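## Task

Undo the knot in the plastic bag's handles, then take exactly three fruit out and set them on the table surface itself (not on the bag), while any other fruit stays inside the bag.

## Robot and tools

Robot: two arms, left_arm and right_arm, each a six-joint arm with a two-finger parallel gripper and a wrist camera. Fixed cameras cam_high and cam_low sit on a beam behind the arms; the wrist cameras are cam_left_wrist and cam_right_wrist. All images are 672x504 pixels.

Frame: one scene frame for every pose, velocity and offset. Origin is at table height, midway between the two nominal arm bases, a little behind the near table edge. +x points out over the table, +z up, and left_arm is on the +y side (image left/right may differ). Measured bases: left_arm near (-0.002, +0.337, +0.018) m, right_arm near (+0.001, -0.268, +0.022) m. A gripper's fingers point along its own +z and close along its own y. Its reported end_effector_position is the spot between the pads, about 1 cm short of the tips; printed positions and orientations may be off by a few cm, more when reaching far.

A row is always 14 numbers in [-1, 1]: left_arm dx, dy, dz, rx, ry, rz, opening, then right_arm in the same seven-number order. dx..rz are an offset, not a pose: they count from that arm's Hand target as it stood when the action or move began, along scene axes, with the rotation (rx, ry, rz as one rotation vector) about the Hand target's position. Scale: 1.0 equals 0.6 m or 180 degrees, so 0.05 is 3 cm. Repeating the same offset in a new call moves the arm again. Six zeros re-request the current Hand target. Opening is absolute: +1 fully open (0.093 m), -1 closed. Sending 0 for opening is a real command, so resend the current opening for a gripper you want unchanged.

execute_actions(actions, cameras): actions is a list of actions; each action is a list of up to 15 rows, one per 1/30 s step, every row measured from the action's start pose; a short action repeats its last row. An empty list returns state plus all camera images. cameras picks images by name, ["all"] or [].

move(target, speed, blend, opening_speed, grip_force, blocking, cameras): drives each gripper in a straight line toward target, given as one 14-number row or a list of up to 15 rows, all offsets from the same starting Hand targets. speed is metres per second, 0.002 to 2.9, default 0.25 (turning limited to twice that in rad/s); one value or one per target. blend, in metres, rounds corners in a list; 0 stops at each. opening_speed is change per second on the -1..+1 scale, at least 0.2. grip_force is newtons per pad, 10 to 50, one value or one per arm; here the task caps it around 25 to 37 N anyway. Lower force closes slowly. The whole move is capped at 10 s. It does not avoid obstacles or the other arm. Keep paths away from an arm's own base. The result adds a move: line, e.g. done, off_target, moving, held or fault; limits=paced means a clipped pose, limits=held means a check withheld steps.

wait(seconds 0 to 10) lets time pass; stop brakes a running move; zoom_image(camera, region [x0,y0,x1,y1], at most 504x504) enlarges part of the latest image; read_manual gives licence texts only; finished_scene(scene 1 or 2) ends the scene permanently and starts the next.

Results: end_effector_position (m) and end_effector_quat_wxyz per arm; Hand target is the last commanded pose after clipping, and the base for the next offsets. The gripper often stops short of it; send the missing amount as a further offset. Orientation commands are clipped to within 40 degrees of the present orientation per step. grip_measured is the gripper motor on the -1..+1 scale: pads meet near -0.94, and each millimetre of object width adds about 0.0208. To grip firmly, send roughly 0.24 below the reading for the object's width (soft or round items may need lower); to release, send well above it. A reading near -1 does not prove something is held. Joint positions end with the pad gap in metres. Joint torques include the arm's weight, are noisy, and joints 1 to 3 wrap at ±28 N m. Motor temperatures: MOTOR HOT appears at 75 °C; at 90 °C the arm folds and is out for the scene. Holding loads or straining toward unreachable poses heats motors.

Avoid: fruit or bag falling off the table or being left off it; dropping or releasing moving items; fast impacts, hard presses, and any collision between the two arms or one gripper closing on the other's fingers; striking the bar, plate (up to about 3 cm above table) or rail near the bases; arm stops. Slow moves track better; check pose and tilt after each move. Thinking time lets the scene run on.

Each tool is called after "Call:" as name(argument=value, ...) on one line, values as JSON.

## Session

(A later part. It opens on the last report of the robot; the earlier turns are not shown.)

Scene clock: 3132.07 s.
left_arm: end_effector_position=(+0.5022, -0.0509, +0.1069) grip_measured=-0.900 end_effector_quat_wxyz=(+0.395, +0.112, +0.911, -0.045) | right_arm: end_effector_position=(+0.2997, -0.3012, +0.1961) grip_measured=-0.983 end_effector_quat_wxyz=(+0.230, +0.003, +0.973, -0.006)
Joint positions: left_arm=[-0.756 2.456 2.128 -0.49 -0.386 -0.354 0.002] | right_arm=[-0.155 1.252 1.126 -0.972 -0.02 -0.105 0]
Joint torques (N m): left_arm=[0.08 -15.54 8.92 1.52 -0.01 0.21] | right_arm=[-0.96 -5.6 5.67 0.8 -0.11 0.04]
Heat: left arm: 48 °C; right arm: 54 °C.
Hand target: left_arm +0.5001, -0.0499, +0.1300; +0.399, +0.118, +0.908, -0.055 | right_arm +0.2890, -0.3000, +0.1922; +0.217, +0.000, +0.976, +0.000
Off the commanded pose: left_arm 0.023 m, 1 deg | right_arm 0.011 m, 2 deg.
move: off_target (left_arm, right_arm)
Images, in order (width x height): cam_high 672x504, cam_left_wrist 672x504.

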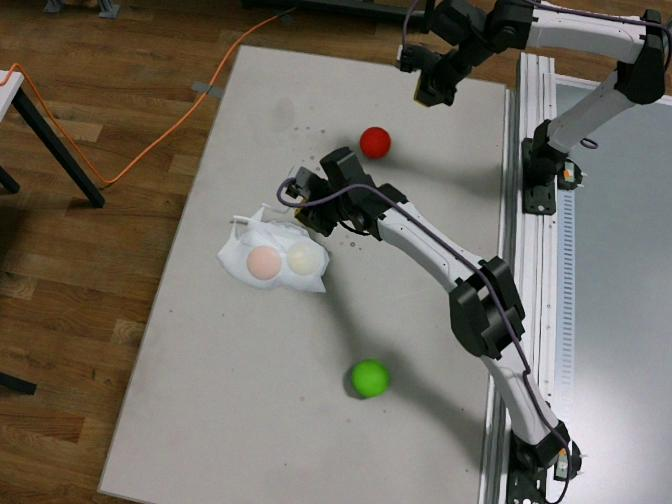

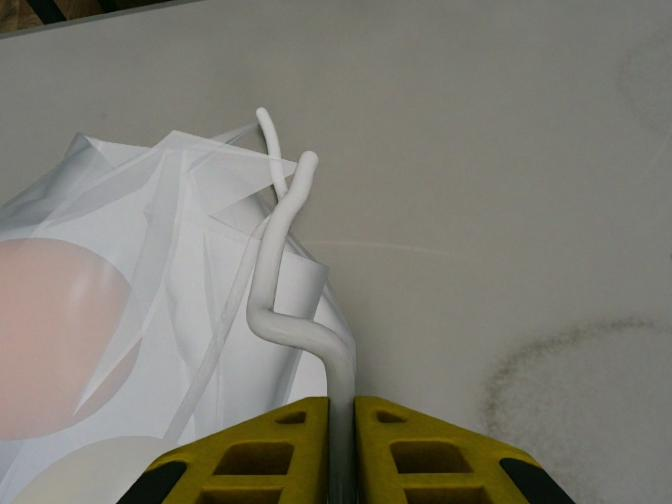

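Call:
move(target=[[-0.0500,0.0830,0.0830,0,0,0,-1, 0,0,0,0,0,0,-1],[-0.1000,0.2167,0.0830,0,0,0,-1, 0,0,0,0,0,0,-1]], speed=0.08, blend=[0.03,0], cameras=["cam_left_wrist","cam_high"])

Scene clock: 3152.50 s.
left_arm: end_effector_position=(+0.4366, +0.0844, +0.1638) grip_measured=-0.900 end_effector_quat_wxyz=(+0.374, +0.116, +0.919, -0.035) | right_arm: end_effector_position=(+0.2997, -0.3012, +0.1961) grip_measured=-0.983 end_effector_quat_wxyz=(+0.230, +0.003, +0.973, -0.006)
Joint positions: left_arm=[-0.621 1.866 1.453 -0.423 -0.29 -0.254 0.002] | right_arm=[-0.155 1.252 1.126 -0.972 -0.02 -0.105 0]
Joint torques (N m): left_arm=[0.02 -10.95 6.87 2.38 0.06 0.15] | right_arm=[-0.92 -5.34 5.67 0.82 -0.12 0.02]
Motor temperatures (°C): left_arm=[22 59 43 36 21 24 22] | right_arm=[24 52 41 30 24 26 25]
Heat: left arm: 59 °C; right arm: 52 °C.
Hand target: left_arm +0.4400, +0.0802, +0.1798; +0.399, +0.118, +0.908, -0.055 | right_arm +0.2890, -0.3000, +0.1922; +0.217, +0.000, +0.976, +0.000
Off the commanded pose: left_arm 0.017 m, 4 deg | right_arm 0.011 m, 2 deg.
move: off_target (left_arm, right_arm)
Images, in order (width x height): cam_high 672x504, cam_left_wrist 672x504.

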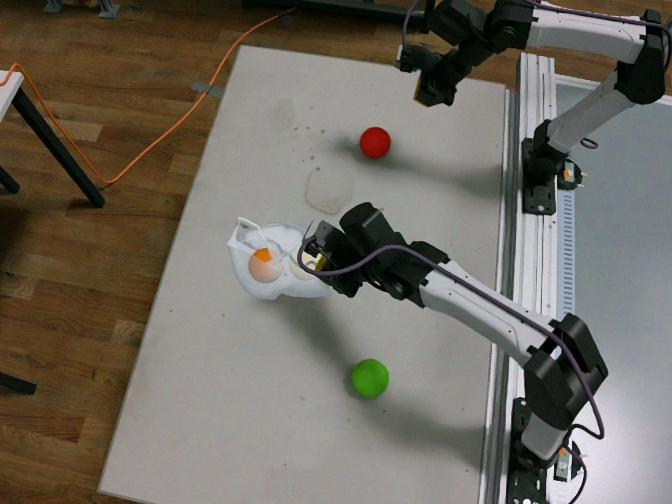

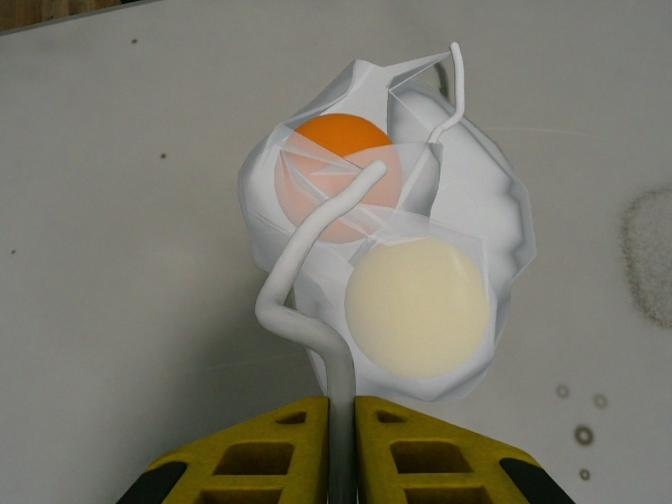

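Call:
move(target=[-0.0333,0.1333,-0.0167,0,0,0,-1, 0,0,0,0,0,0,-1], speed=0.08, cameras=["cam_left_wrist","cam_high"])

Scene clock: 3158.20 s.
left_arm: end_effector_position=(+0.4161, +0.1635, +0.1565) grip_measured=-0.900 end_effector_quat_wxyz=(+0.373, +0.115, +0.920, -0.040) | right_arm: end_effector_position=(+0.2997, -0.3012, +0.1961) grip_measured=-0.983 end_effector_quat_wxyz=(+0.230, +0.003, +0.973, -0.006)
Joint positions: left_arm=[-0.461 1.648 1.16 -0.32 -0.172 -0.141 0.002] | right_arm=[-0.155 1.252 1.126 -0.972 -0.02 -0.105 0]
Joint torques (N m): left_arm=[0.02 -9.03 6.8 2.36 0.11 0.15] | right_arm=[-0.85 -5.6 5.68 0.8 -0.15 -0.01]
Motor temperatures (°C): left_arm=[22 58 42 38 21 24 22] | right_arm=[24 52 40 30 24 26 25]
Heat: left arm: 58 °C; right arm: 52 °C.
Hand target: left_arm +0.4201, +0.1600, +0.1699; +0.399, +0.118, +0.908, -0.055 | right_arm +0.2890, -0.3000, +0.1922; +0.217, +0.000, +0.976, +0.000
Off the commanded pose: left_arm 0.014 m, 4 deg | right_arm 0.011 m, 2 deg.
move: off_target (left_arm, right_arm)
Images, in order (width x height): cam_high 672x504, cam_left_wrist 672x504.

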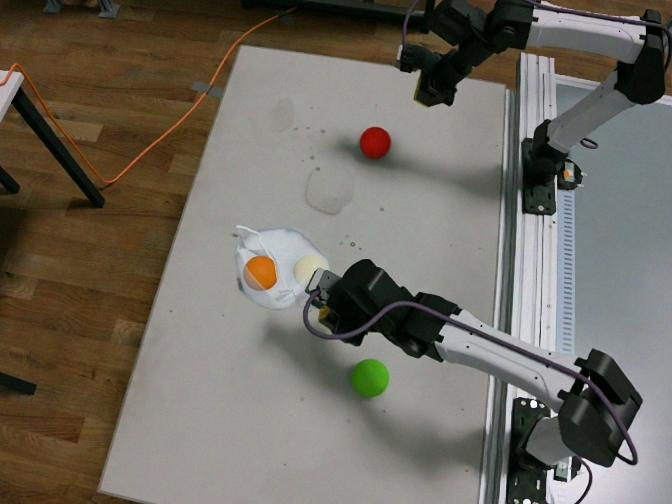

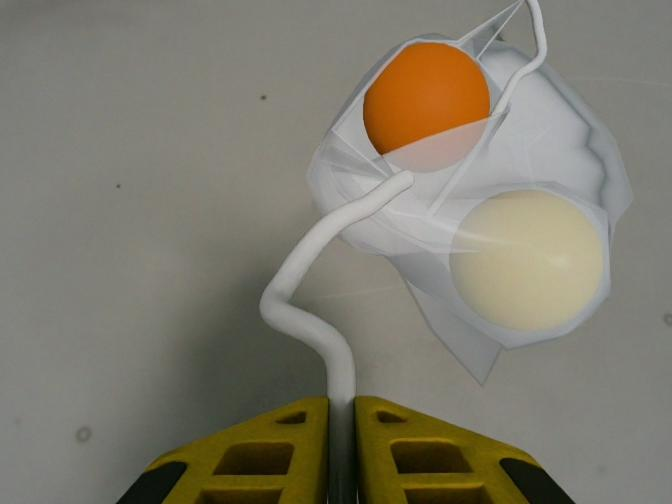

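Call:
move(target=[-0.0333,0.0500,-0.0167,0,0,0,-1, 0,0,0,0,0,0,-1], speed=0.06, cameras=["cam_left_wrist"])

Scene clock: 3164.13 s.
left_arm: end_effector_position=(+0.3955, +0.1929, +0.1475) grip_measured=-0.900 end_effector_quat_wxyz=(+0.372, +0.114, +0.920, -0.042) | right_arm: end_effector_position=(+0.2997, -0.3012, +0.1961) grip_measured=-0.983 end_effector_quat_wxyz=(+0.230, +0.003, +0.973, -0.006)
Joint positions: left_arm=[-0.402 1.539 1.011 -0.274 -0.127 -0.1 0.002] | right_arm=[-0.155 1.252 1.126 -0.972 -0.02 -0.105 0]
Joint torques (N m): left_arm=[0.13 -7.99 6.83 2.42 0.17 0.19] | right_arm=[-0.94 -5.33 5.82 0.82 -0.13 0.05]
Motor temperatures (°C): left_arm=[22 55 42 38 21 24 22] | right_arm=[24 52 40 30 24 26 25]
Heat: left arm: 55 °C; right arm: 52 °C.
Hand target: left_arm +0.4001, +0.1902, +0.1597; +0.399, +0.118, +0.908, -0.055 | right_arm +0.2890, -0.3000, +0.1922; +0.217, +0.000, +0.976, +0.000
Off the commanded pose: left_arm 0.014 m, 4 deg | right_arm 0.011 m, 2 deg.
move: off_target (left_arm, right_arm)
Images, in order (width x height): cam_left_wrist 672x504.

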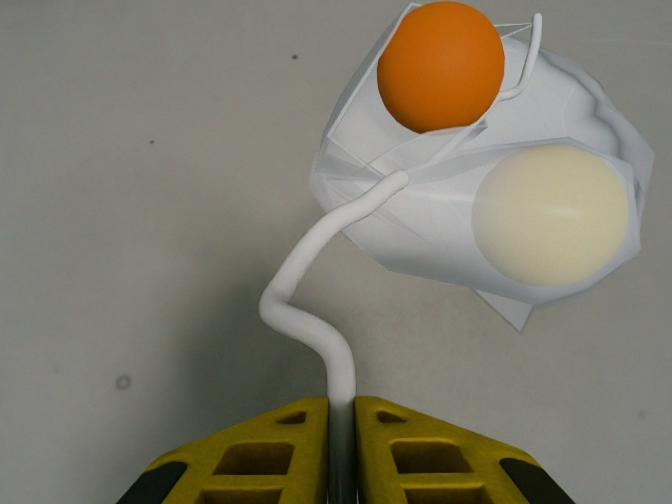

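Call:
move(target=[0,0,0,0,0,0,-1, 0.3883,0.5567,-0.1570,0.0558,-0.1195,0.2739,-0.67], speed=0.25, cameras=["cam_right_wrist","cam_high"])

Scene clock: 3180.43 s.
left_arm: end_effector_position=(+0.3956, +0.1928, +0.1476) grip_measured=-0.900 end_effector_quat_wxyz=(+0.373, +0.115, +0.920, -0.042) | right_arm: end_effector_position=(+0.5165, +0.0234, +0.0961) grip_measured=-0.673 end_effector_quat_wxyz=(+0.359, -0.376, +0.838, +0.166)
Joint positions: left_arm=[-0.402 1.539 1.011 -0.273 -0.127 -0.099 0.002] | right_arm=[0.394 2.253 1.71 -0.265 -0.284 -0.3 0.013]
Joint torques (N m): left_arm=[0.16 -7.92 6.74 2.38 0.12 0.17] | right_arm=[0.59 -11.04 9.95 1.61 -0.3 0.03]
Motor temperatures (°C): left_arm=[22 50 42 38 21 24 22] | right_arm=[24 52 41 30 24 26 25]
Heat: left arm: 50 °C; right arm: 52 °C.
Hand target: left_arm +0.4001, +0.1902, +0.1597; +0.399, +0.118, +0.908, -0.055 | right_arm +0.5219, +0.0340, +0.0979; +0.369, -0.386, +0.828, +0.172
Off the commanded pose: left_arm 0.013 m, 4 deg | right_arm 0.012 m, 2 deg.
move: off_target (left_arm, right_arm)
Images, in order (width x height): cam_high 672x504, cam_right_wrist 672x504.

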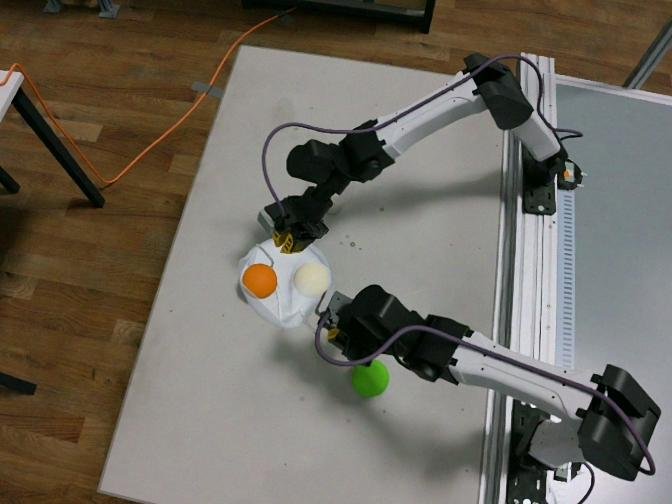

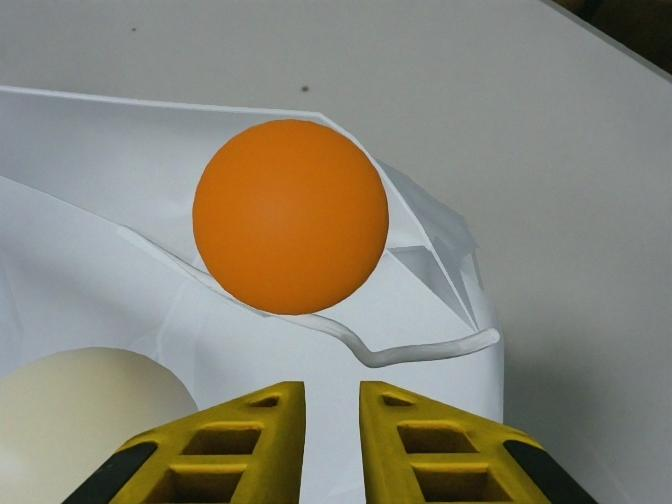

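Call:
move(target=[0,0,0,0,0,0,-1, 0.0242,0.0667,-0.0372,0,0,0,-0.58], speed=0.1, cameras=["cam_right_wrist"])

Scene clock: 3192.97 s.
left_arm: end_effector_position=(+0.3957, +0.1928, +0.1477) grip_measured=-0.900 end_effector_quat_wxyz=(+0.373, +0.115, +0.920, -0.042) | right_arm: end_effector_position=(+0.5320, +0.0668, +0.0781) grip_measured=-0.583 end_effector_quat_wxyz=(+0.365, -0.387, +0.829, +0.173)
Joint positions: left_arm=[-0.402 1.539 1.011 -0.273 -0.127 -0.099 0.002] | right_arm=[0.45 2.407 1.888 -0.264 -0.266 -0.278 0.017]
Joint torques (N m): left_arm=[0.17 -7.97 6.76 2.39 0.14 0.19] | right_arm=[0.53 -11.84 10.17 1.55 -0.08 0.22]
Heat: left arm: 47 °C; right arm: 54 °C.
Hand target: left_arm +0.4001, +0.1902, +0.1598; +0.399, +0.118, +0.908, -0.055 | right_arm +0.5364, +0.0741, +0.0756; +0.369, -0.386, +0.828, +0.172
Off the commanded pose: left_arm 0.013 m, 4 deg | right_arm 0.009 m, 1 deg.
move: off_target (left_arm)
Images, in order (width x height): cam_right_wrist 672x504.

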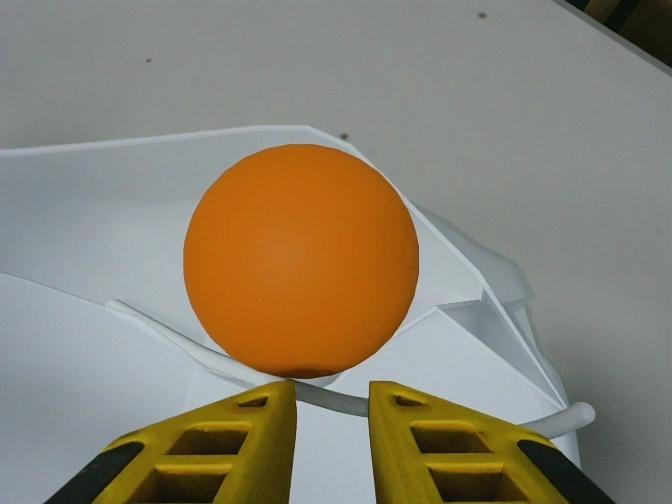

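Call:
move(target=[0,0,0,0,0,0,-1, 0.0140,0.0408,-0.0217,0,0,0,-0.03], speed=0.06, cameras=["cam_right_wrist"])

Scene clock: 3198.47 s.
left_arm: end_effector_position=(+0.3957, +0.1928, +0.1477) grip_measured=-0.900 end_effector_quat_wxyz=(+0.373, +0.115, +0.920, -0.042) | right_arm: end_effector_position=(+0.5457, +0.0934, +0.0752) grip_measured=-0.033 end_effector_quat_wxyz=(+0.381, -0.386, +0.821, +0.175)
Joint positions: left_arm=[-0.402 1.539 1.011 -0.273 -0.127 -0.099 0.002] | right_arm=[0.481 2.505 2.026 -0.264 -0.247 -0.255 0.044]
Joint torques (N m): left_arm=[0.16 -7.9 6.78 2.41 0.12 0.16] | right_arm=[0.75 -12.1 9.98 1.37 -0.03 0.22]
Motor temperatures (°C): left_arm=[22 46 41 39 21 24 22] | right_arm=[24 57 43 32 24 26 24]
Heat: left arm: 46 °C; right arm: 57 °C.
Hand target: left_arm +0.4001, +0.1902, +0.1598; +0.399, +0.118, +0.908, -0.055 | right_arm +0.5448, +0.0986, +0.0625; +0.369, -0.386, +0.828, +0.172
Off the commanded pose: left_arm 0.013 m, 4 deg | right_arm 0.014 m, 2 deg.
move: off_target (left_arm, right_arm)
Images, in order (width x height): cam_right_wrist 672x504.

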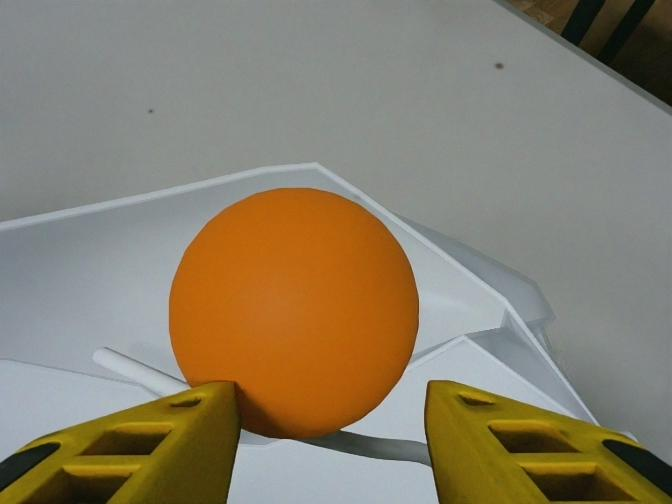

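Call:
move(target=[0,0,0,0,0,0,-1, -0.0100,0.0275,-0.0200,0,0,0,0.20], speed=0.05, cameras=["cam_right_wrist"])

Scene clock: 3205.77 s.
left_arm: end_effector_position=(+0.3957, +0.1928, +0.1477) grip_measured=-0.900 end_effector_quat_wxyz=(+0.373, +0.115, +0.920, -0.042) | right_arm: end_effector_position=(+0.5397, +0.1085, +0.0701) grip_measured=+0.197 end_effector_quat_wxyz=(+0.380, -0.384, +0.823, +0.178)
Joint positions: left_arm=[-0.402 1.539 1.011 -0.273 -0.127 -0.099 0.002] | right_arm=[0.51 2.524 2.04 -0.256 -0.229 -0.228 0.055]
Joint torques (N m): left_arm=[0.12 -7.88 6.83 2.4 0.11 0.19] | right_arm=[0.98 -11.47 9.37 1.55 0.04 0.14]
Motor temperatures (°C): left_arm=[22 46 41 39 21 24 23] | right_arm=[24 60 45 32 24 26 24]
Heat: left arm: 46 °C; right arm: 60 °C.
Hand target: left_arm +0.4001, +0.1902, +0.1598; +0.399, +0.118, +0.908, -0.055 | right_arm +0.5389, +0.1149, +0.0504; +0.369, -0.385, +0.828, +0.172
Off the commanded pose: left_arm 0.013 m, 4 deg | right_arm 0.021 m, 1 deg.
move: off_target (left_arm, right_arm)
Images, in order (width x height): cam_right_wrist 672x504.

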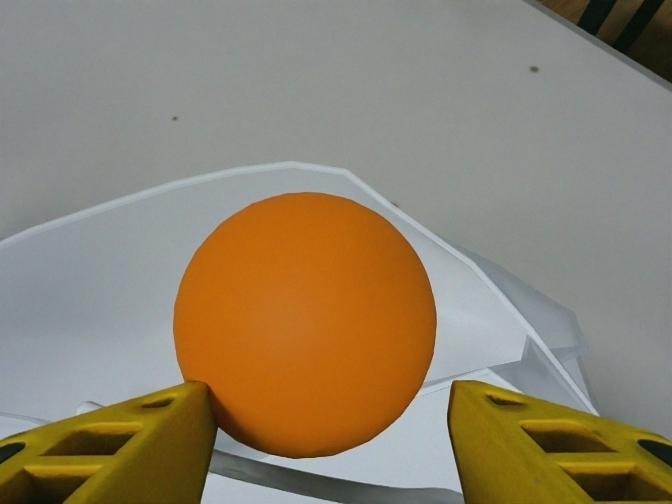

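Call:
wait(seconds=0.5, cameras=["cam_right_wrist","cam_high"])

Scene clock: 3214.63 s.
left_arm: end_effector_position=(+0.3957, +0.1928, +0.1477) grip_measured=-0.900 end_effector_quat_wxyz=(+0.373, +0.115, +0.920, -0.042) | right_arm: end_effector_position=(+0.5397, +0.1085, +0.0701) grip_measured=+0.197 end_effector_quat_wxyz=(+0.380, -0.384, +0.823, +0.178)
Joint positions: left_arm=[-0.402 1.539 1.011 -0.273 -0.127 -0.099 0.002] | right_arm=[0.51 2.524 2.04 -0.256 -0.229 -0.228 0.055]
Joint torques (N m): left_arm=[0.13 -7.9 6.79 2.39 0.14 0.16] | right_arm=[0.69 -11.32 9.17 1.58 0.09 0.2]
Motor temperatures (°C): left_arm=[22 45 41 40 21 24 23] | right_arm=[24 60 44 33 24 26 24]
Heat: left arm: 45 °C; right arm: 60 °C.
Hand target: left_arm +0.4001, +0.1902, +0.1598; +0.399, +0.118, +0.908, -0.055 | right_arm +0.5389, +0.1149, +0.0505; +0.369, -0.385, +0.828, +0.172
Tool commands: left_gripper/opening=-1.0 right_gripper/opening=+0.2
Off the commanded pose: left_arm 0.013 m, 4 deg | right_arm 0.021 m, 1 deg.
wait: 0.50 s; at rest from the start
Images, in order (width x height): cam_high 672x504, cam_right_wrist 672x504.

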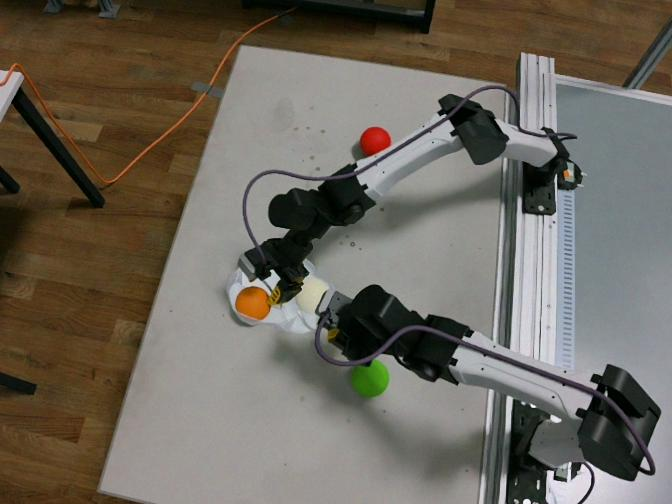

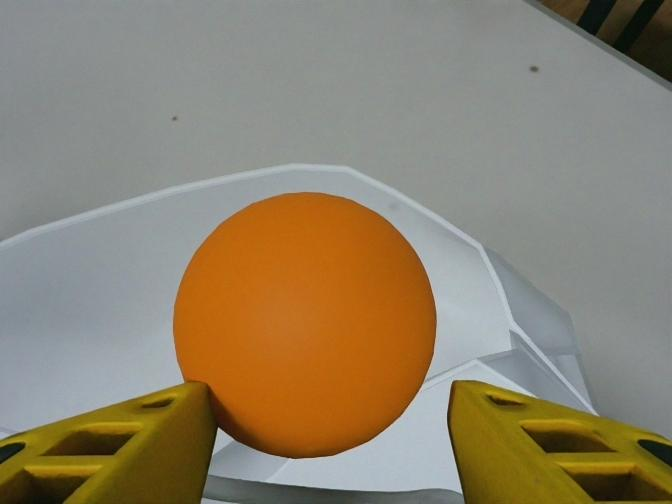

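Call:
move(target=[0,0,0,0,0,0,-1, 0.0000,0.0200,-0.0150,0,0,0,0.41], speed=0.05, cameras=["cam_right_wrist"])

Scene clock: 3221.47 s.
left_arm: end_effector_position=(+0.3957, +0.1928, +0.1477) grip_measured=-0.900 end_effector_quat_wxyz=(+0.373, +0.115, +0.920, -0.042) | right_arm: end_effector_position=(+0.5387, +0.1192, +0.0464) grip_measured=+0.407 end_effector_quat_wxyz=(+0.370, -0.386, +0.827, +0.173)
Joint positions: left_arm=[-0.402 1.539 1.011 -0.273 -0.127 -0.099 0.002] | right_arm=[0.529 2.59 2.084 -0.253 -0.208 -0.22 0.065]
Joint torques (N m): left_arm=[0.14 -7.98 6.79 2.39 0.13 0.16] | right_arm=[0.72 -13.08 10.39 1.5 -0.01 0.21]
Motor temperatures (°C): left_arm=[22 44 41 40 21 24 23] | right_arm=[24 60 44 33 24 26 24]
Heat: left arm: 44 °C; right arm: 60 °C.
Hand target: left_arm +0.4001, +0.1902, +0.1597; +0.399, +0.118, +0.908, -0.055 | right_arm +0.5389, +0.1270, +0.0415; +0.369, -0.386, +0.828, +0.172
Off the commanded pose: left_arm 0.013 m, 4 deg | right_arm 0.009 m, 0 deg.
move: off_target (left_arm)
Images, in order (width x height): cam_right_wrist 672x504.

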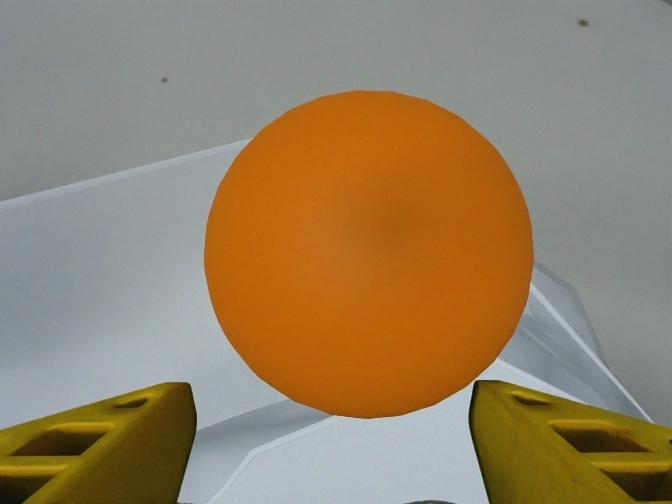

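Call:
move(target=[[0,0,0,0,0,0,-1, 0.0050,0.0000,0.0450,0,0,0,0.41],[0,0,0,0,0,0,-1, 0.0320,0.0050,0.0500,0,0,0,0.41]], speed=0.06, blend=[0.005,0], cameras=["cam_right_wrist"])

Scene clock: 3233.17 s.
left_arm: end_effector_position=(+0.3957, +0.1928, +0.1477) grip_measured=-0.900 end_effector_quat_wxyz=(+0.373, +0.115, +0.920, -0.042) | right_arm: end_effector_position=(+0.5587, +0.1312, +0.0832) grip_measured=+0.407 end_effector_quat_wxyz=(+0.385, -0.385, +0.821, +0.175)
Joint positions: left_arm=[-0.402 1.539 1.011 -0.273 -0.127 -0.099 0.002] | right_arm=[0.529 2.668 2.359 -0.419 -0.208 -0.22 0.065]
Joint torques (N m): left_arm=[0.13 -7.95 6.79 2.39 0.13 0.16] | right_arm=[-0.34 -13.18 10.66 1.23 -0.11 0.14]
Motor temperatures (°C): left_arm=[22 44 41 41 21 24 23] | right_arm=[24 63 46 33 24 26 24]
Heat: left arm: 44 °C; right arm: 63 °C.
Hand target: left_arm +0.4001, +0.1902, +0.1597; +0.399, +0.118, +0.908, -0.055 | right_arm +0.5580, +0.1300, +0.0713; +0.369, -0.386, +0.828, +0.172
Off the commanded pose: left_arm 0.013 m, 4 deg | right_arm 0.012 m, 2 deg.
move: off_target (left_arm, right_arm)
Images, in order (width x height): cam_right_wrist 672x504.

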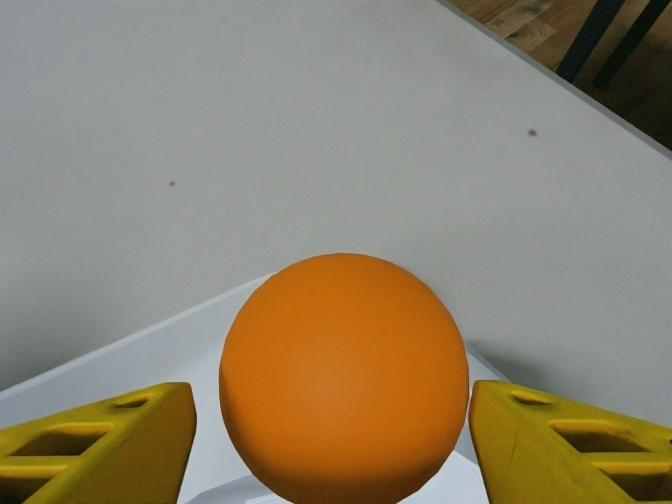

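Call:
move(target=[0,0,0,0,0,0,-1, -0.0033,-0.0167,-0.0370,0,0,0,0.41], speed=0.05, cameras=["cam_right_wrist"])

Scene clock: 3238.97 s.
left_arm: end_effector_position=(+0.3957, +0.1928, +0.1477) grip_measured=-0.900 end_effector_quat_wxyz=(+0.373, +0.115, +0.920, -0.042) | right_arm: end_effector_position=(+0.5531, +0.1186, +0.0509) grip_measured=+0.407 end_effector_quat_wxyz=(+0.359, -0.382, +0.835, +0.169)
Joint positions: left_arm=[-0.402 1.539 1.011 -0.273 -0.127 -0.099 0.002] | right_arm=[0.517 2.668 2.271 -0.39 -0.208 -0.221 0.065]
Joint torques (N m): left_arm=[0.17 -7.91 6.82 2.39 0.14 0.19] | right_arm=[-0.65 -15.35 6.53 1.8 -0.24 0.07]
Motor temperatures (°C): left_arm=[22 44 41 41 21 24 23] | right_arm=[24 66 47 33 24 26 24]
Heat: left arm: 44 °C; right arm: 66 °C.
Hand target: left_arm +0.4001, +0.1902, +0.1597; +0.399, +0.118, +0.908, -0.055 | right_arm +0.5560, +0.1200, +0.0491; +0.369, -0.386, +0.828, +0.172
Off the commanded pose: left_arm 0.013 m, 4 deg | right_arm 0.004 m, 1 deg.
move: off_target (left_arm)
Images, in order (width x height): cam_right_wrist 672x504.

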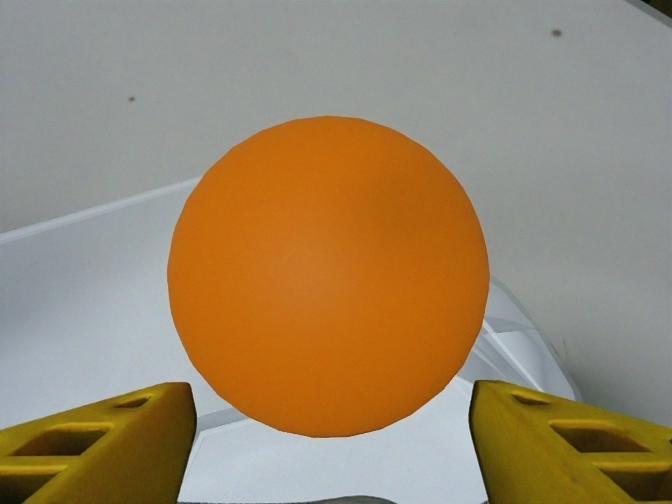

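Call:
move(target=[[0,0,0,0,0,0,-1, -0.0167,-0.0200,0.1500,0,0,0,0.41],[0,0,0,0,0,0,-1, -0.4450,-0.7000,0.2382,-0.0558,0.1195,-0.2739,0.41]], speed=[0.08,0.25], blend=[0.02,0], cameras=["cam_left_wrist","cam_high"])

Scene clock: 3282.43 s.
left_arm: end_effector_position=(+0.3957, +0.1927, +0.1477) grip_measured=-0.900 end_effector_quat_wxyz=(+0.373, +0.115, +0.920, -0.042) | right_arm: end_effector_position=(+0.3000, -0.3005, +0.1958) grip_measured=+0.407 end_effector_quat_wxyz=(+0.230, +0.003, +0.973, -0.003)
Joint positions: left_arm=[-0.402 1.539 1.011 -0.272 -0.127 -0.099 0.002] | right_arm=[-0.155 1.253 1.126 -0.971 -0.025 -0.104 0.065]
Joint torques (N m): left_arm=[0.09 -7.92 6.75 2.41 0.13 0.18] | right_arm=[-1.02 -5.61 5.57 0.84 -0.12 0.03]
Motor temperatures (°C): left_arm=[22 43 41 43 21 24 23] | right_arm=[24 81 42 36 24 26 24]
Heat: left arm: 43 °C; right arm: 81 °C. Fold the right arm in close to its base, or ease its load, before you think long.
Hand target: left_arm +0.4001, +0.1902, +0.1597; +0.399, +0.118, +0.908, -0.055 | right_arm +0.2890, -0.3000, +0.1921; +0.217, +0.000, +0.976, +0.000
Off the commanded pose: left_arm 0.013 m, 4 deg | right_arm 0.012 m, 2 deg.
MOTOR HOT: joint 2 (shoulder) of the right arm reports 81 °C; the controller's stop level is 90 °C. To cool a motor, set the load down, stop pushing, or move to a pose that needs little force.
move: off_target (left_arm, right_arm)
Images, in order (width x height): cam_high 672x504, cam_left_wrist 672x504.

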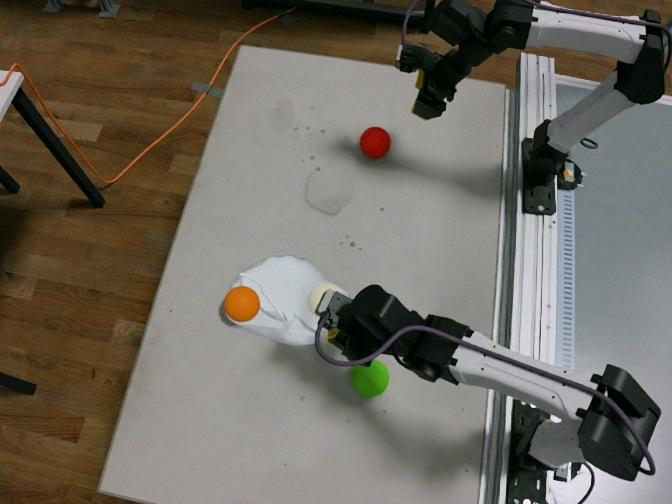

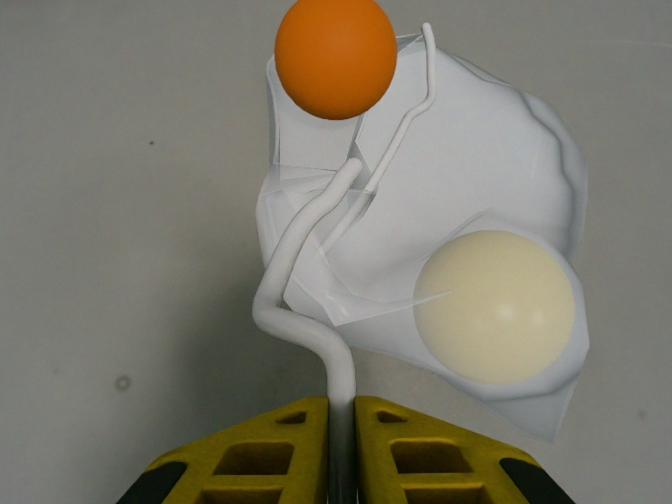

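Call:
move(target=[[0.0333,-0.0100,-0.1383,0,0,0,-1, 0,0,0,0,0,0,0.41],[0.0333,-0.0100,-0.1383,0,0,0,-0.44, 0,0,0,0,0,0,0.41]], speed=0.08, opening_speed=0.8, cameras=["cam_left_wrist"])

Scene clock: 3299.57 s.
left_arm: end_effector_position=(+0.4159, +0.1864, +0.0771) grip_measured=-0.442 end_effector_quat_wxyz=(+0.387, +0.113, +0.914, -0.047) | right_arm: end_effector_position=(+0.3000, -0.3005, +0.1957) grip_measured=+0.407 end_effector_quat_wxyz=(+0.230, +0.003, +0.973, -0.003)
Joint positions: left_arm=[-0.392 1.733 0.885 0.08 -0.118 -0.092 0.024] | right_arm=[-0.155 1.253 1.126 -0.971 -0.025 -0.105 0.065]
Joint torques (N m): left_arm=[0.18 -6.22 6.3 2.45 0.14 0.2] | right_arm=[-1.06 -5.68 5.65 0.81 -0.11 0.04]
Motor temperatures (°C): left_arm=[22 42 41 44 21 24 23] | right_arm=[24 69 41 33 24 26 24]
Heat: left arm: 44 °C; right arm: 69 °C.
Hand target: left_arm +0.4200, +0.1842, +0.0768; +0.399, +0.118, +0.908, -0.055 | right_arm +0.2890, -0.3000, +0.1921; +0.217, +0.000, +0.976, +0.000
Off the commanded pose: left_arm 0.005 m, 2 deg | right_arm 0.012 m, 2 deg.
MOTOR HOT: cleared for the motors of the right arm.
move: off_target (right_arm)
Images, in order (width x height): cam_left_wrist 672x504.

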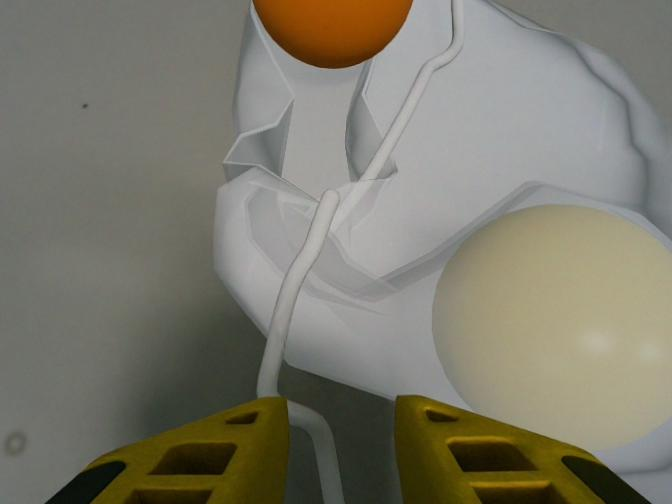

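Call:
move(target=[[0,0,0.1000,0,0,0,-0.44, 0,0,0,0,0,0,0.41],[0.1733,-0.0300,0.0500,0,0,0,-0.58, 0,0,0,0,0,0,0.41]], speed=0.12, blend=[0.02,0], cameras=["cam_left_wrist"])

Scene clock: 3306.80 s.
left_arm: end_effector_position=(+0.5244, +0.1667, +0.1109) grip_measured=-0.578 end_effector_quat_wxyz=(+0.415, +0.109, +0.901, -0.054) | right_arm: end_effector_position=(+0.3000, -0.3005, +0.1957) grip_measured=+0.407 end_effector_quat_wxyz=(+0.230, +0.003, +0.973, -0.003)
Joint positions: left_arm=[-0.338 2.021 1.38 -0.059 -0.079 -0.057 0.017] | right_arm=[-0.155 1.253 1.126 -0.971 -0.025 -0.105 0.065]
Joint torques (N m): left_arm=[0.08 -8.58 10.62 1.51 0.15 0.17] | right_arm=[-0.9 -5.7 5.59 0.78 -0.06 0.05]
Motor temperatures (°C): left_arm=[22 41 41 44 21 24 22] | right_arm=[24 65 41 32 24 26 24]
Heat: left arm: 44 °C; right arm: 65 °C.
Hand target: left_arm +0.5240, +0.1660, +0.1069; +0.399, +0.118, +0.908, -0.055 | right_arm +0.2890, -0.3000, +0.1921; +0.217, +0.000, +0.976, +0.000
Off the commanded pose: left_arm 0.004 m, 2 deg | right_arm 0.012 m, 2 deg.
move: off_target (right_arm)
Images, in order (width x height): cam_left_wrist 672x504.

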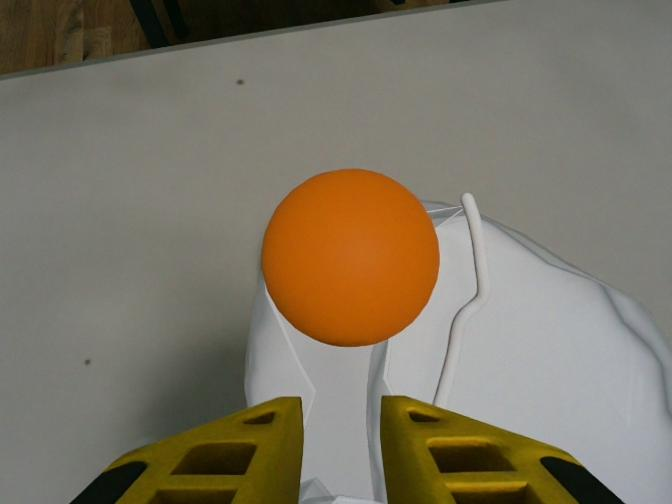

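Call:
move(target=[0.0558,-0.0208,-0.0767,0,0,0,-0.44, 0,0,0,0,0,0,0.41], speed=0.08, cameras=["cam_left_wrist"])

Scene clock: 3376.97 s.
left_arm: end_effector_position=(+0.5464, +0.1581, +0.0531) grip_measured=-0.442 end_effector_quat_wxyz=(+0.382, +0.113, +0.916, -0.047) | right_arm: end_effector_position=(+0.3000, -0.3005, +0.1957) grip_measured=+0.407 end_effector_quat_wxyz=(+0.230, +0.003, +0.973, -0.003)
Joint positions: left_arm=[-0.338 2.217 1.502 -0.059 -0.079 -0.057 0.024] | right_arm=[-0.155 1.253 1.126 -0.971 -0.025 -0.105 0.065]
Joint torques (N m): left_arm=[0.09 -9.8 10.18 2.16 0.16 0.19] | right_arm=[-1.01 -5.57 5.59 0.81 -0.12 0.01]
Motor temperatures (°C): left_arm=[22 43 46 42 21 24 22] | right_arm=[24 54 40 30 24 26 24]
Heat: left arm: 46 °C; right arm: 54 °C.
Hand target: left_arm +0.5575, +0.1535, +0.0608; +0.399, +0.118, +0.908, -0.055 | right_arm +0.2890, -0.3000, +0.1921; +0.217, +0.000, +0.976, +0.000
Off the commanded pose: left_arm 0.014 m, 2 deg | right_arm 0.012 m, 2 deg.
move: off_target (left_arm, right_arm)
Images, in order (width x height): cam_left_wrist 672x504.

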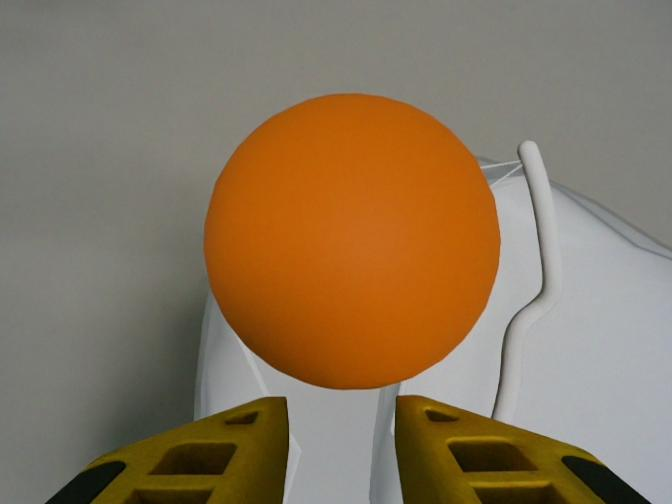

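Call:
move(target=[0.0390,-0.0142,0.0283,0,0,0,0.29, 0,0,0,0,0,0,0.41], speed=0.06, cameras=["cam_left_wrist"])

Scene clock: 3396.73 s.
left_arm: end_effector_position=(+0.5822, +0.1459, +0.0847) grip_measured=+0.288 end_effector_quat_wxyz=(+0.417, +0.109, +0.901, -0.054) | right_arm: end_effector_position=(+0.3000, -0.3005, +0.1957) grip_measured=+0.407 end_effector_quat_wxyz=(+0.230, +0.003, +0.973, -0.003)
Joint positions: left_arm=[-0.338 2.278 1.684 -0.101 -0.079 -0.057 0.059] | right_arm=[-0.155 1.253 1.126 -0.971 -0.025 -0.105 0.065]
Joint torques (N m): left_arm=[-0.03 -10.21 10.62 1.47 0.15 0.17] | right_arm=[-0.91 -5.63 5.42 0.83 -0.11 0.03]
Heat: left arm: 48 °C; right arm: 53 °C.
Hand target: left_arm +0.5809, +0.1450, +0.0777; +0.399, +0.118, +0.908, -0.055 | right_arm +0.2890, -0.3000, +0.1921; +0.217, +0.000, +0.976, +0.000
Off the commanded pose: left_arm 0.007 m, 3 deg | right_arm 0.012 m, 2 deg.
move: off_target (left_arm, right_arm)
Images, in order (width x height): cam_left_wrist 672x504.

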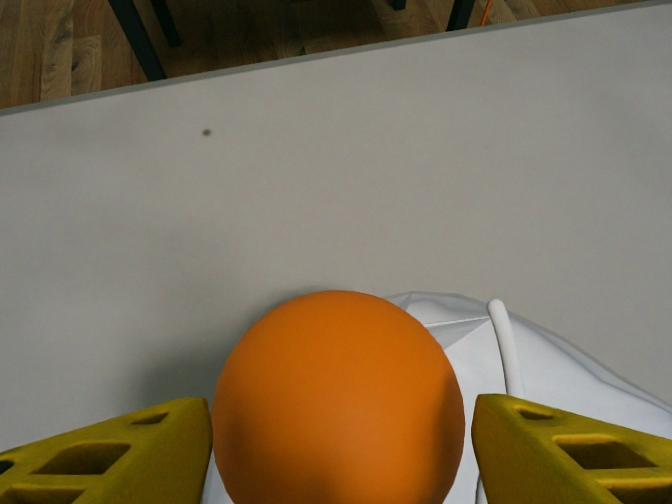

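Call:
move(target=[-0.0233,0.0058,-0.0340,0,0,0,0.29, 0,0,0,0,0,0,0.41], speed=0.05, cameras=["cam_left_wrist"])

Scene clock: 3403.27 s.
left_arm: end_effector_position=(+0.5641, +0.1517, +0.0546) grip_measured=+0.288 end_effector_quat_wxyz=(+0.385, +0.112, +0.915, -0.047) | right_arm: end_effector_position=(+0.3000, -0.3005, +0.1957) grip_measured=+0.407 end_effector_quat_wxyz=(+0.230, +0.003, +0.973, -0.003)
Joint positions: left_arm=[-0.338 2.278 1.61 -0.099 -0.078 -0.057 0.059] | right_arm=[-0.155 1.253 1.126 -0.971 -0.025 -0.105 0.065]
Joint torques (N m): left_arm=[-0.23 -11.44 6.54 2.35 0.12 0.15] | right_arm=[-0.9 -5.68 5.67 0.8 -0.11 0.05]
Heat: left arm: 48 °C; right arm: 52 °C.
Hand target: left_arm +0.5669, +0.1485, +0.0574; +0.399, +0.118, +0.908, -0.055 | right_arm +0.2890, -0.3000, +0.1921; +0.217, +0.000, +0.976, +0.000
Off the commanded pose: left_arm 0.005 m, 2 deg | right_arm 0.012 m, 2 deg.
move: off_target (right_arm)
Images, in order (width x height): cam_left_wrist 672x504.

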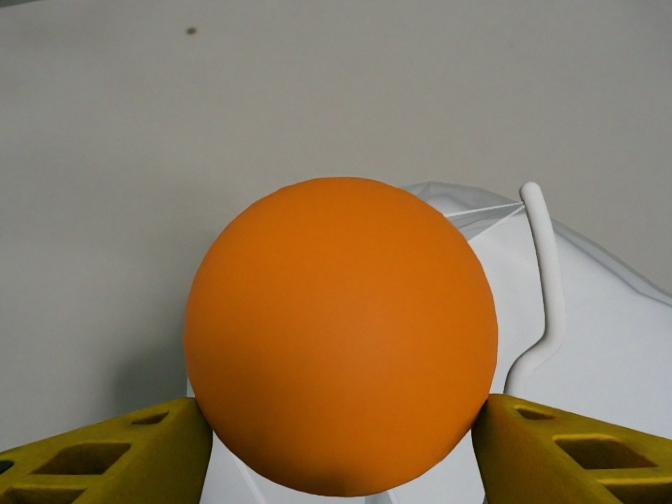

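Call:
move(target=[0.0175,-0.0030,-0.0183,0,0,0,0.60, 0,0,0,0,0,0,0.41], speed=0.04, cameras=["cam_left_wrist"])

Scene clock: 3408.90 s.
left_arm: end_effector_position=(+0.5618, +0.1522, +0.0348) grip_measured=+0.598 end_effector_quat_wxyz=(+0.371, +0.114, +0.921, -0.044) | right_arm: end_effector_position=(+0.3000, -0.3005, +0.1957) grip_measured=+0.407 end_effector_quat_wxyz=(+0.230, +0.003, +0.973, -0.003)
Joint positions: left_arm=[-0.338 2.314 1.61 -0.094 -0.078 -0.056 0.074] | right_arm=[-0.155 1.253 1.126 -0.971 -0.025 -0.105 0.065]
Joint torques (N m): left_arm=[0.2 -10.35 10.21 2.3 0.16 0.17] | right_arm=[-1.11 -5.81 5.64 0.83 -0.11 0.04]
Heat: left arm: 47 °C; right arm: 52 °C.
Hand target: left_arm +0.5774, +0.1467, +0.0464; +0.399, +0.118, +0.908, -0.055 | right_arm +0.2890, -0.3000, +0.1921; +0.217, +0.000, +0.976, +0.000
Off the commanded pose: left_arm 0.020 m, 4 deg | right_arm 0.012 m, 2 deg.
move: off_target (left_arm, right_arm)
Images, in order (width x height): cam_left_wrist 672x504.

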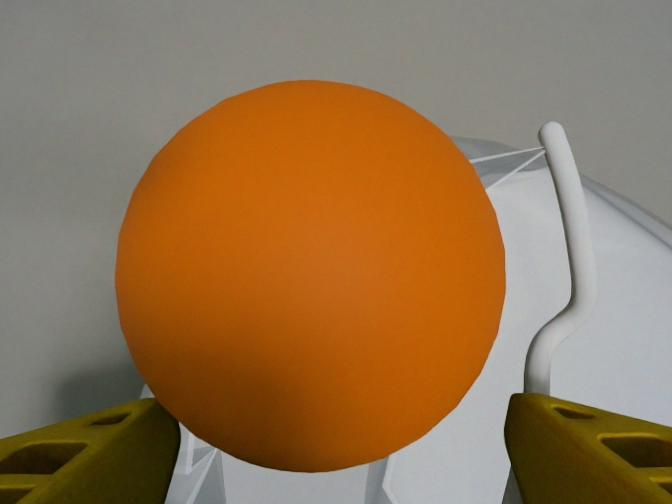

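Call:
move(target=[0.0258,0.0055,-0.0067,0,0,0,0.80, 0,0,0,0,0,0,0.41], speed=0.05, cameras=["cam_left_wrist"])

Scene clock: 3416.63 s.
left_arm: end_effector_position=(+0.5833, +0.1541, +0.0379) grip_measured=+0.798 end_effector_quat_wxyz=(+0.386, +0.111, +0.915, -0.047) | right_arm: end_effector_position=(+0.3000, -0.3005, +0.1957) grip_measured=+0.407 end_effector_quat_wxyz=(+0.230, +0.003, +0.973, -0.003)
Joint positions: left_arm=[-0.32 2.369 1.698 -0.094 -0.067 -0.046 0.083] | right_arm=[-0.155 1.253 1.126 -0.971 -0.025 -0.105 0.065]
Joint torques (N m): left_arm=[0.05 -10.5 10.28 2.11 0.16 0.17] | right_arm=[-0.96 -5.6 5.57 0.8 -0.05 0]
Motor temperatures (°C): left_arm=[22 48 47 44 21 24 22] | right_arm=[24 52 40 30 24 26 24]
Heat: left arm: 48 °C; right arm: 52 °C.
Hand target: left_arm +0.5929, +0.1500, +0.0423; +0.399, +0.118, +0.908, -0.055 | right_arm +0.2890, -0.3000, +0.1921; +0.217, +0.000, +0.976, +0.000
Off the commanded pose: left_arm 0.011 m, 2 deg | right_arm 0.012 m, 2 deg.
move: off_target (left_arm, right_arm)
Images, in order (width x height): cam_left_wrist 672x504.

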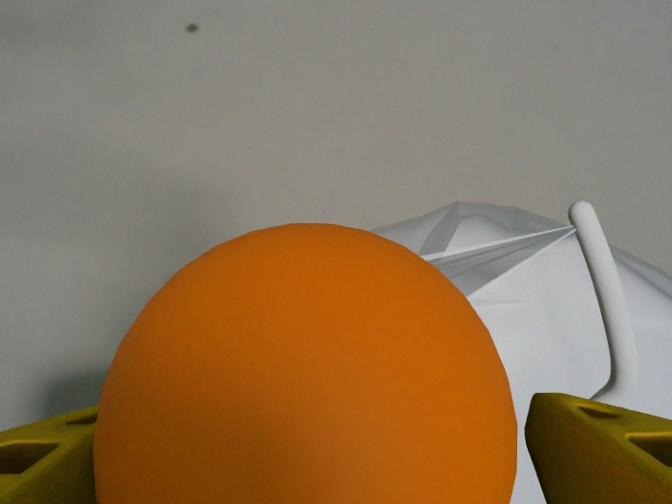

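Call:
move(target=[0,0,0,0,0,0,0.2, 0,0,0,0,0,0,0.41], speed=0.05, opening_speed=0.4, cameras=["cam_left_wrist"])

Scene clock: 3422.17 s.
left_arm: end_effector_position=(+0.5834, +0.1539, +0.0381) grip_measured=+0.362 end_effector_quat_wxyz=(+0.386, +0.112, +0.914, -0.048) | right_arm: end_effector_position=(+0.3000, -0.3005, +0.1957) grip_measured=+0.407 end_effector_quat_wxyz=(+0.230, +0.003, +0.973, -0.003)
Joint positions: left_arm=[-0.32 2.369 1.698 -0.094 -0.066 -0.045 0.063] | right_arm=[-0.155 1.253 1.126 -0.971 -0.025 -0.105 0.065]
Joint torques (N m): left_arm=[0.03 -10.44 10.25 2.1 0.18 0.17] | right_arm=[-0.98 -5.76 5.6 0.82 -0.06 0.07]
Heat: left arm: 49 °C; right arm: 52 °C.
Hand target: left_arm +0.5929, +0.1500, +0.0424; +0.399, +0.118, +0.908, -0.055 | right_arm +0.2890, -0.3000, +0.1921; +0.217, +0.000, +0.976, +0.000
Off the commanded pose: left_arm 0.011 m, 2 deg | right_arm 0.012 m, 2 deg.
move: off_target (left_arm, right_arm)
Images, in order (width x height): cam_left_wrist 672x504.

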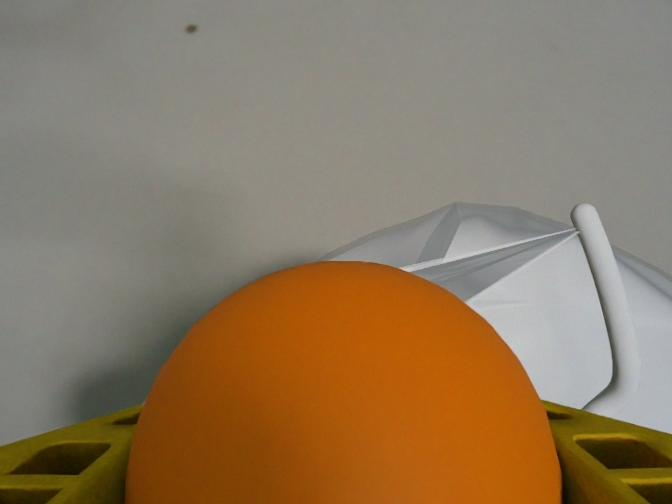

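Call:
move(target=[-0.0167,0.0050,0.1667,0,0,0,0.2, 0,0,0,0,0,0,0.41], speed=0.06, cameras=["cam_left_wrist","cam_high"])

Scene clock: 3427.97 s.
left_arm: end_effector_position=(+0.5840, +0.1548, +0.1128) grip_measured=+0.362 end_effector_quat_wxyz=(+0.388, +0.112, +0.914, -0.048) | right_arm: end_effector_position=(+0.3000, -0.3005, +0.1957) grip_measured=+0.407 end_effector_quat_wxyz=(+0.230, +0.003, +0.973, -0.003)
Joint positions: left_arm=[-0.32 2.27 1.834 -0.325 -0.066 -0.045 0.063] | right_arm=[-0.155 1.253 1.126 -0.971 -0.025 -0.105 0.065]
Joint torques (N m): left_arm=[-0.17 -14.67 10.81 1.49 0.15 0.15] | right_arm=[-1.05 -5.72 5.68 0.81 -0.11 0.02]
Heat: left arm: 50 °C; right arm: 51 °C.
Hand target: left_arm +0.5829, +0.1529, +0.1424; +0.399, +0.118, +0.908, -0.055 | right_arm +0.2890, -0.3000, +0.1921; +0.217, +0.000, +0.976, +0.000
Off the commanded pose: left_arm 0.030 m, 2 deg | right_arm 0.012 m, 2 deg.
move: off_target (left_arm, right_arm)
Images, in order (width x height): cam_high 672x504, cam_left_wrist 672x504.

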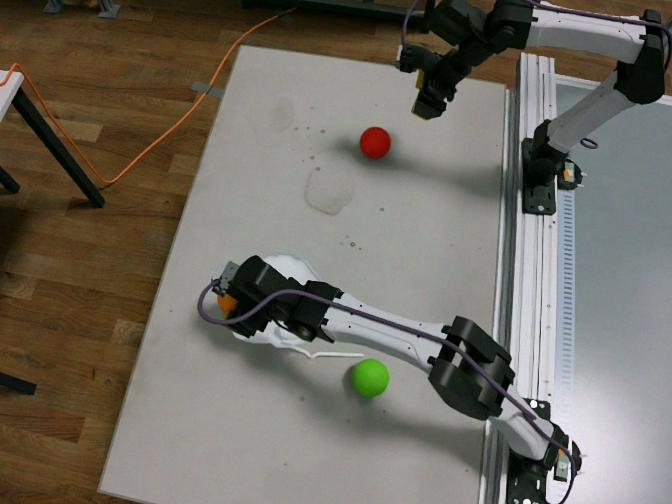

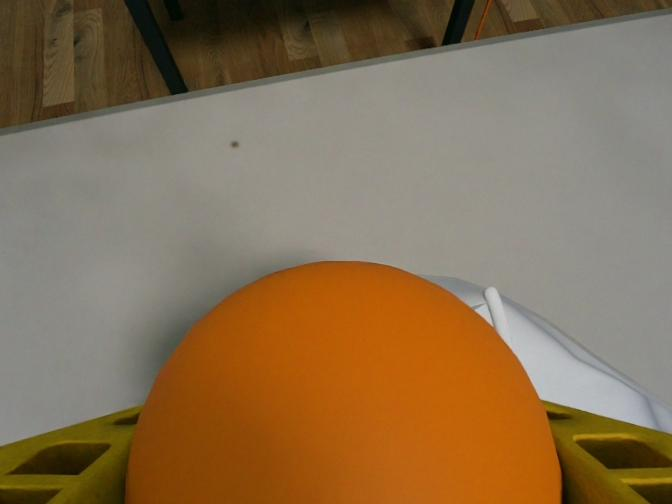

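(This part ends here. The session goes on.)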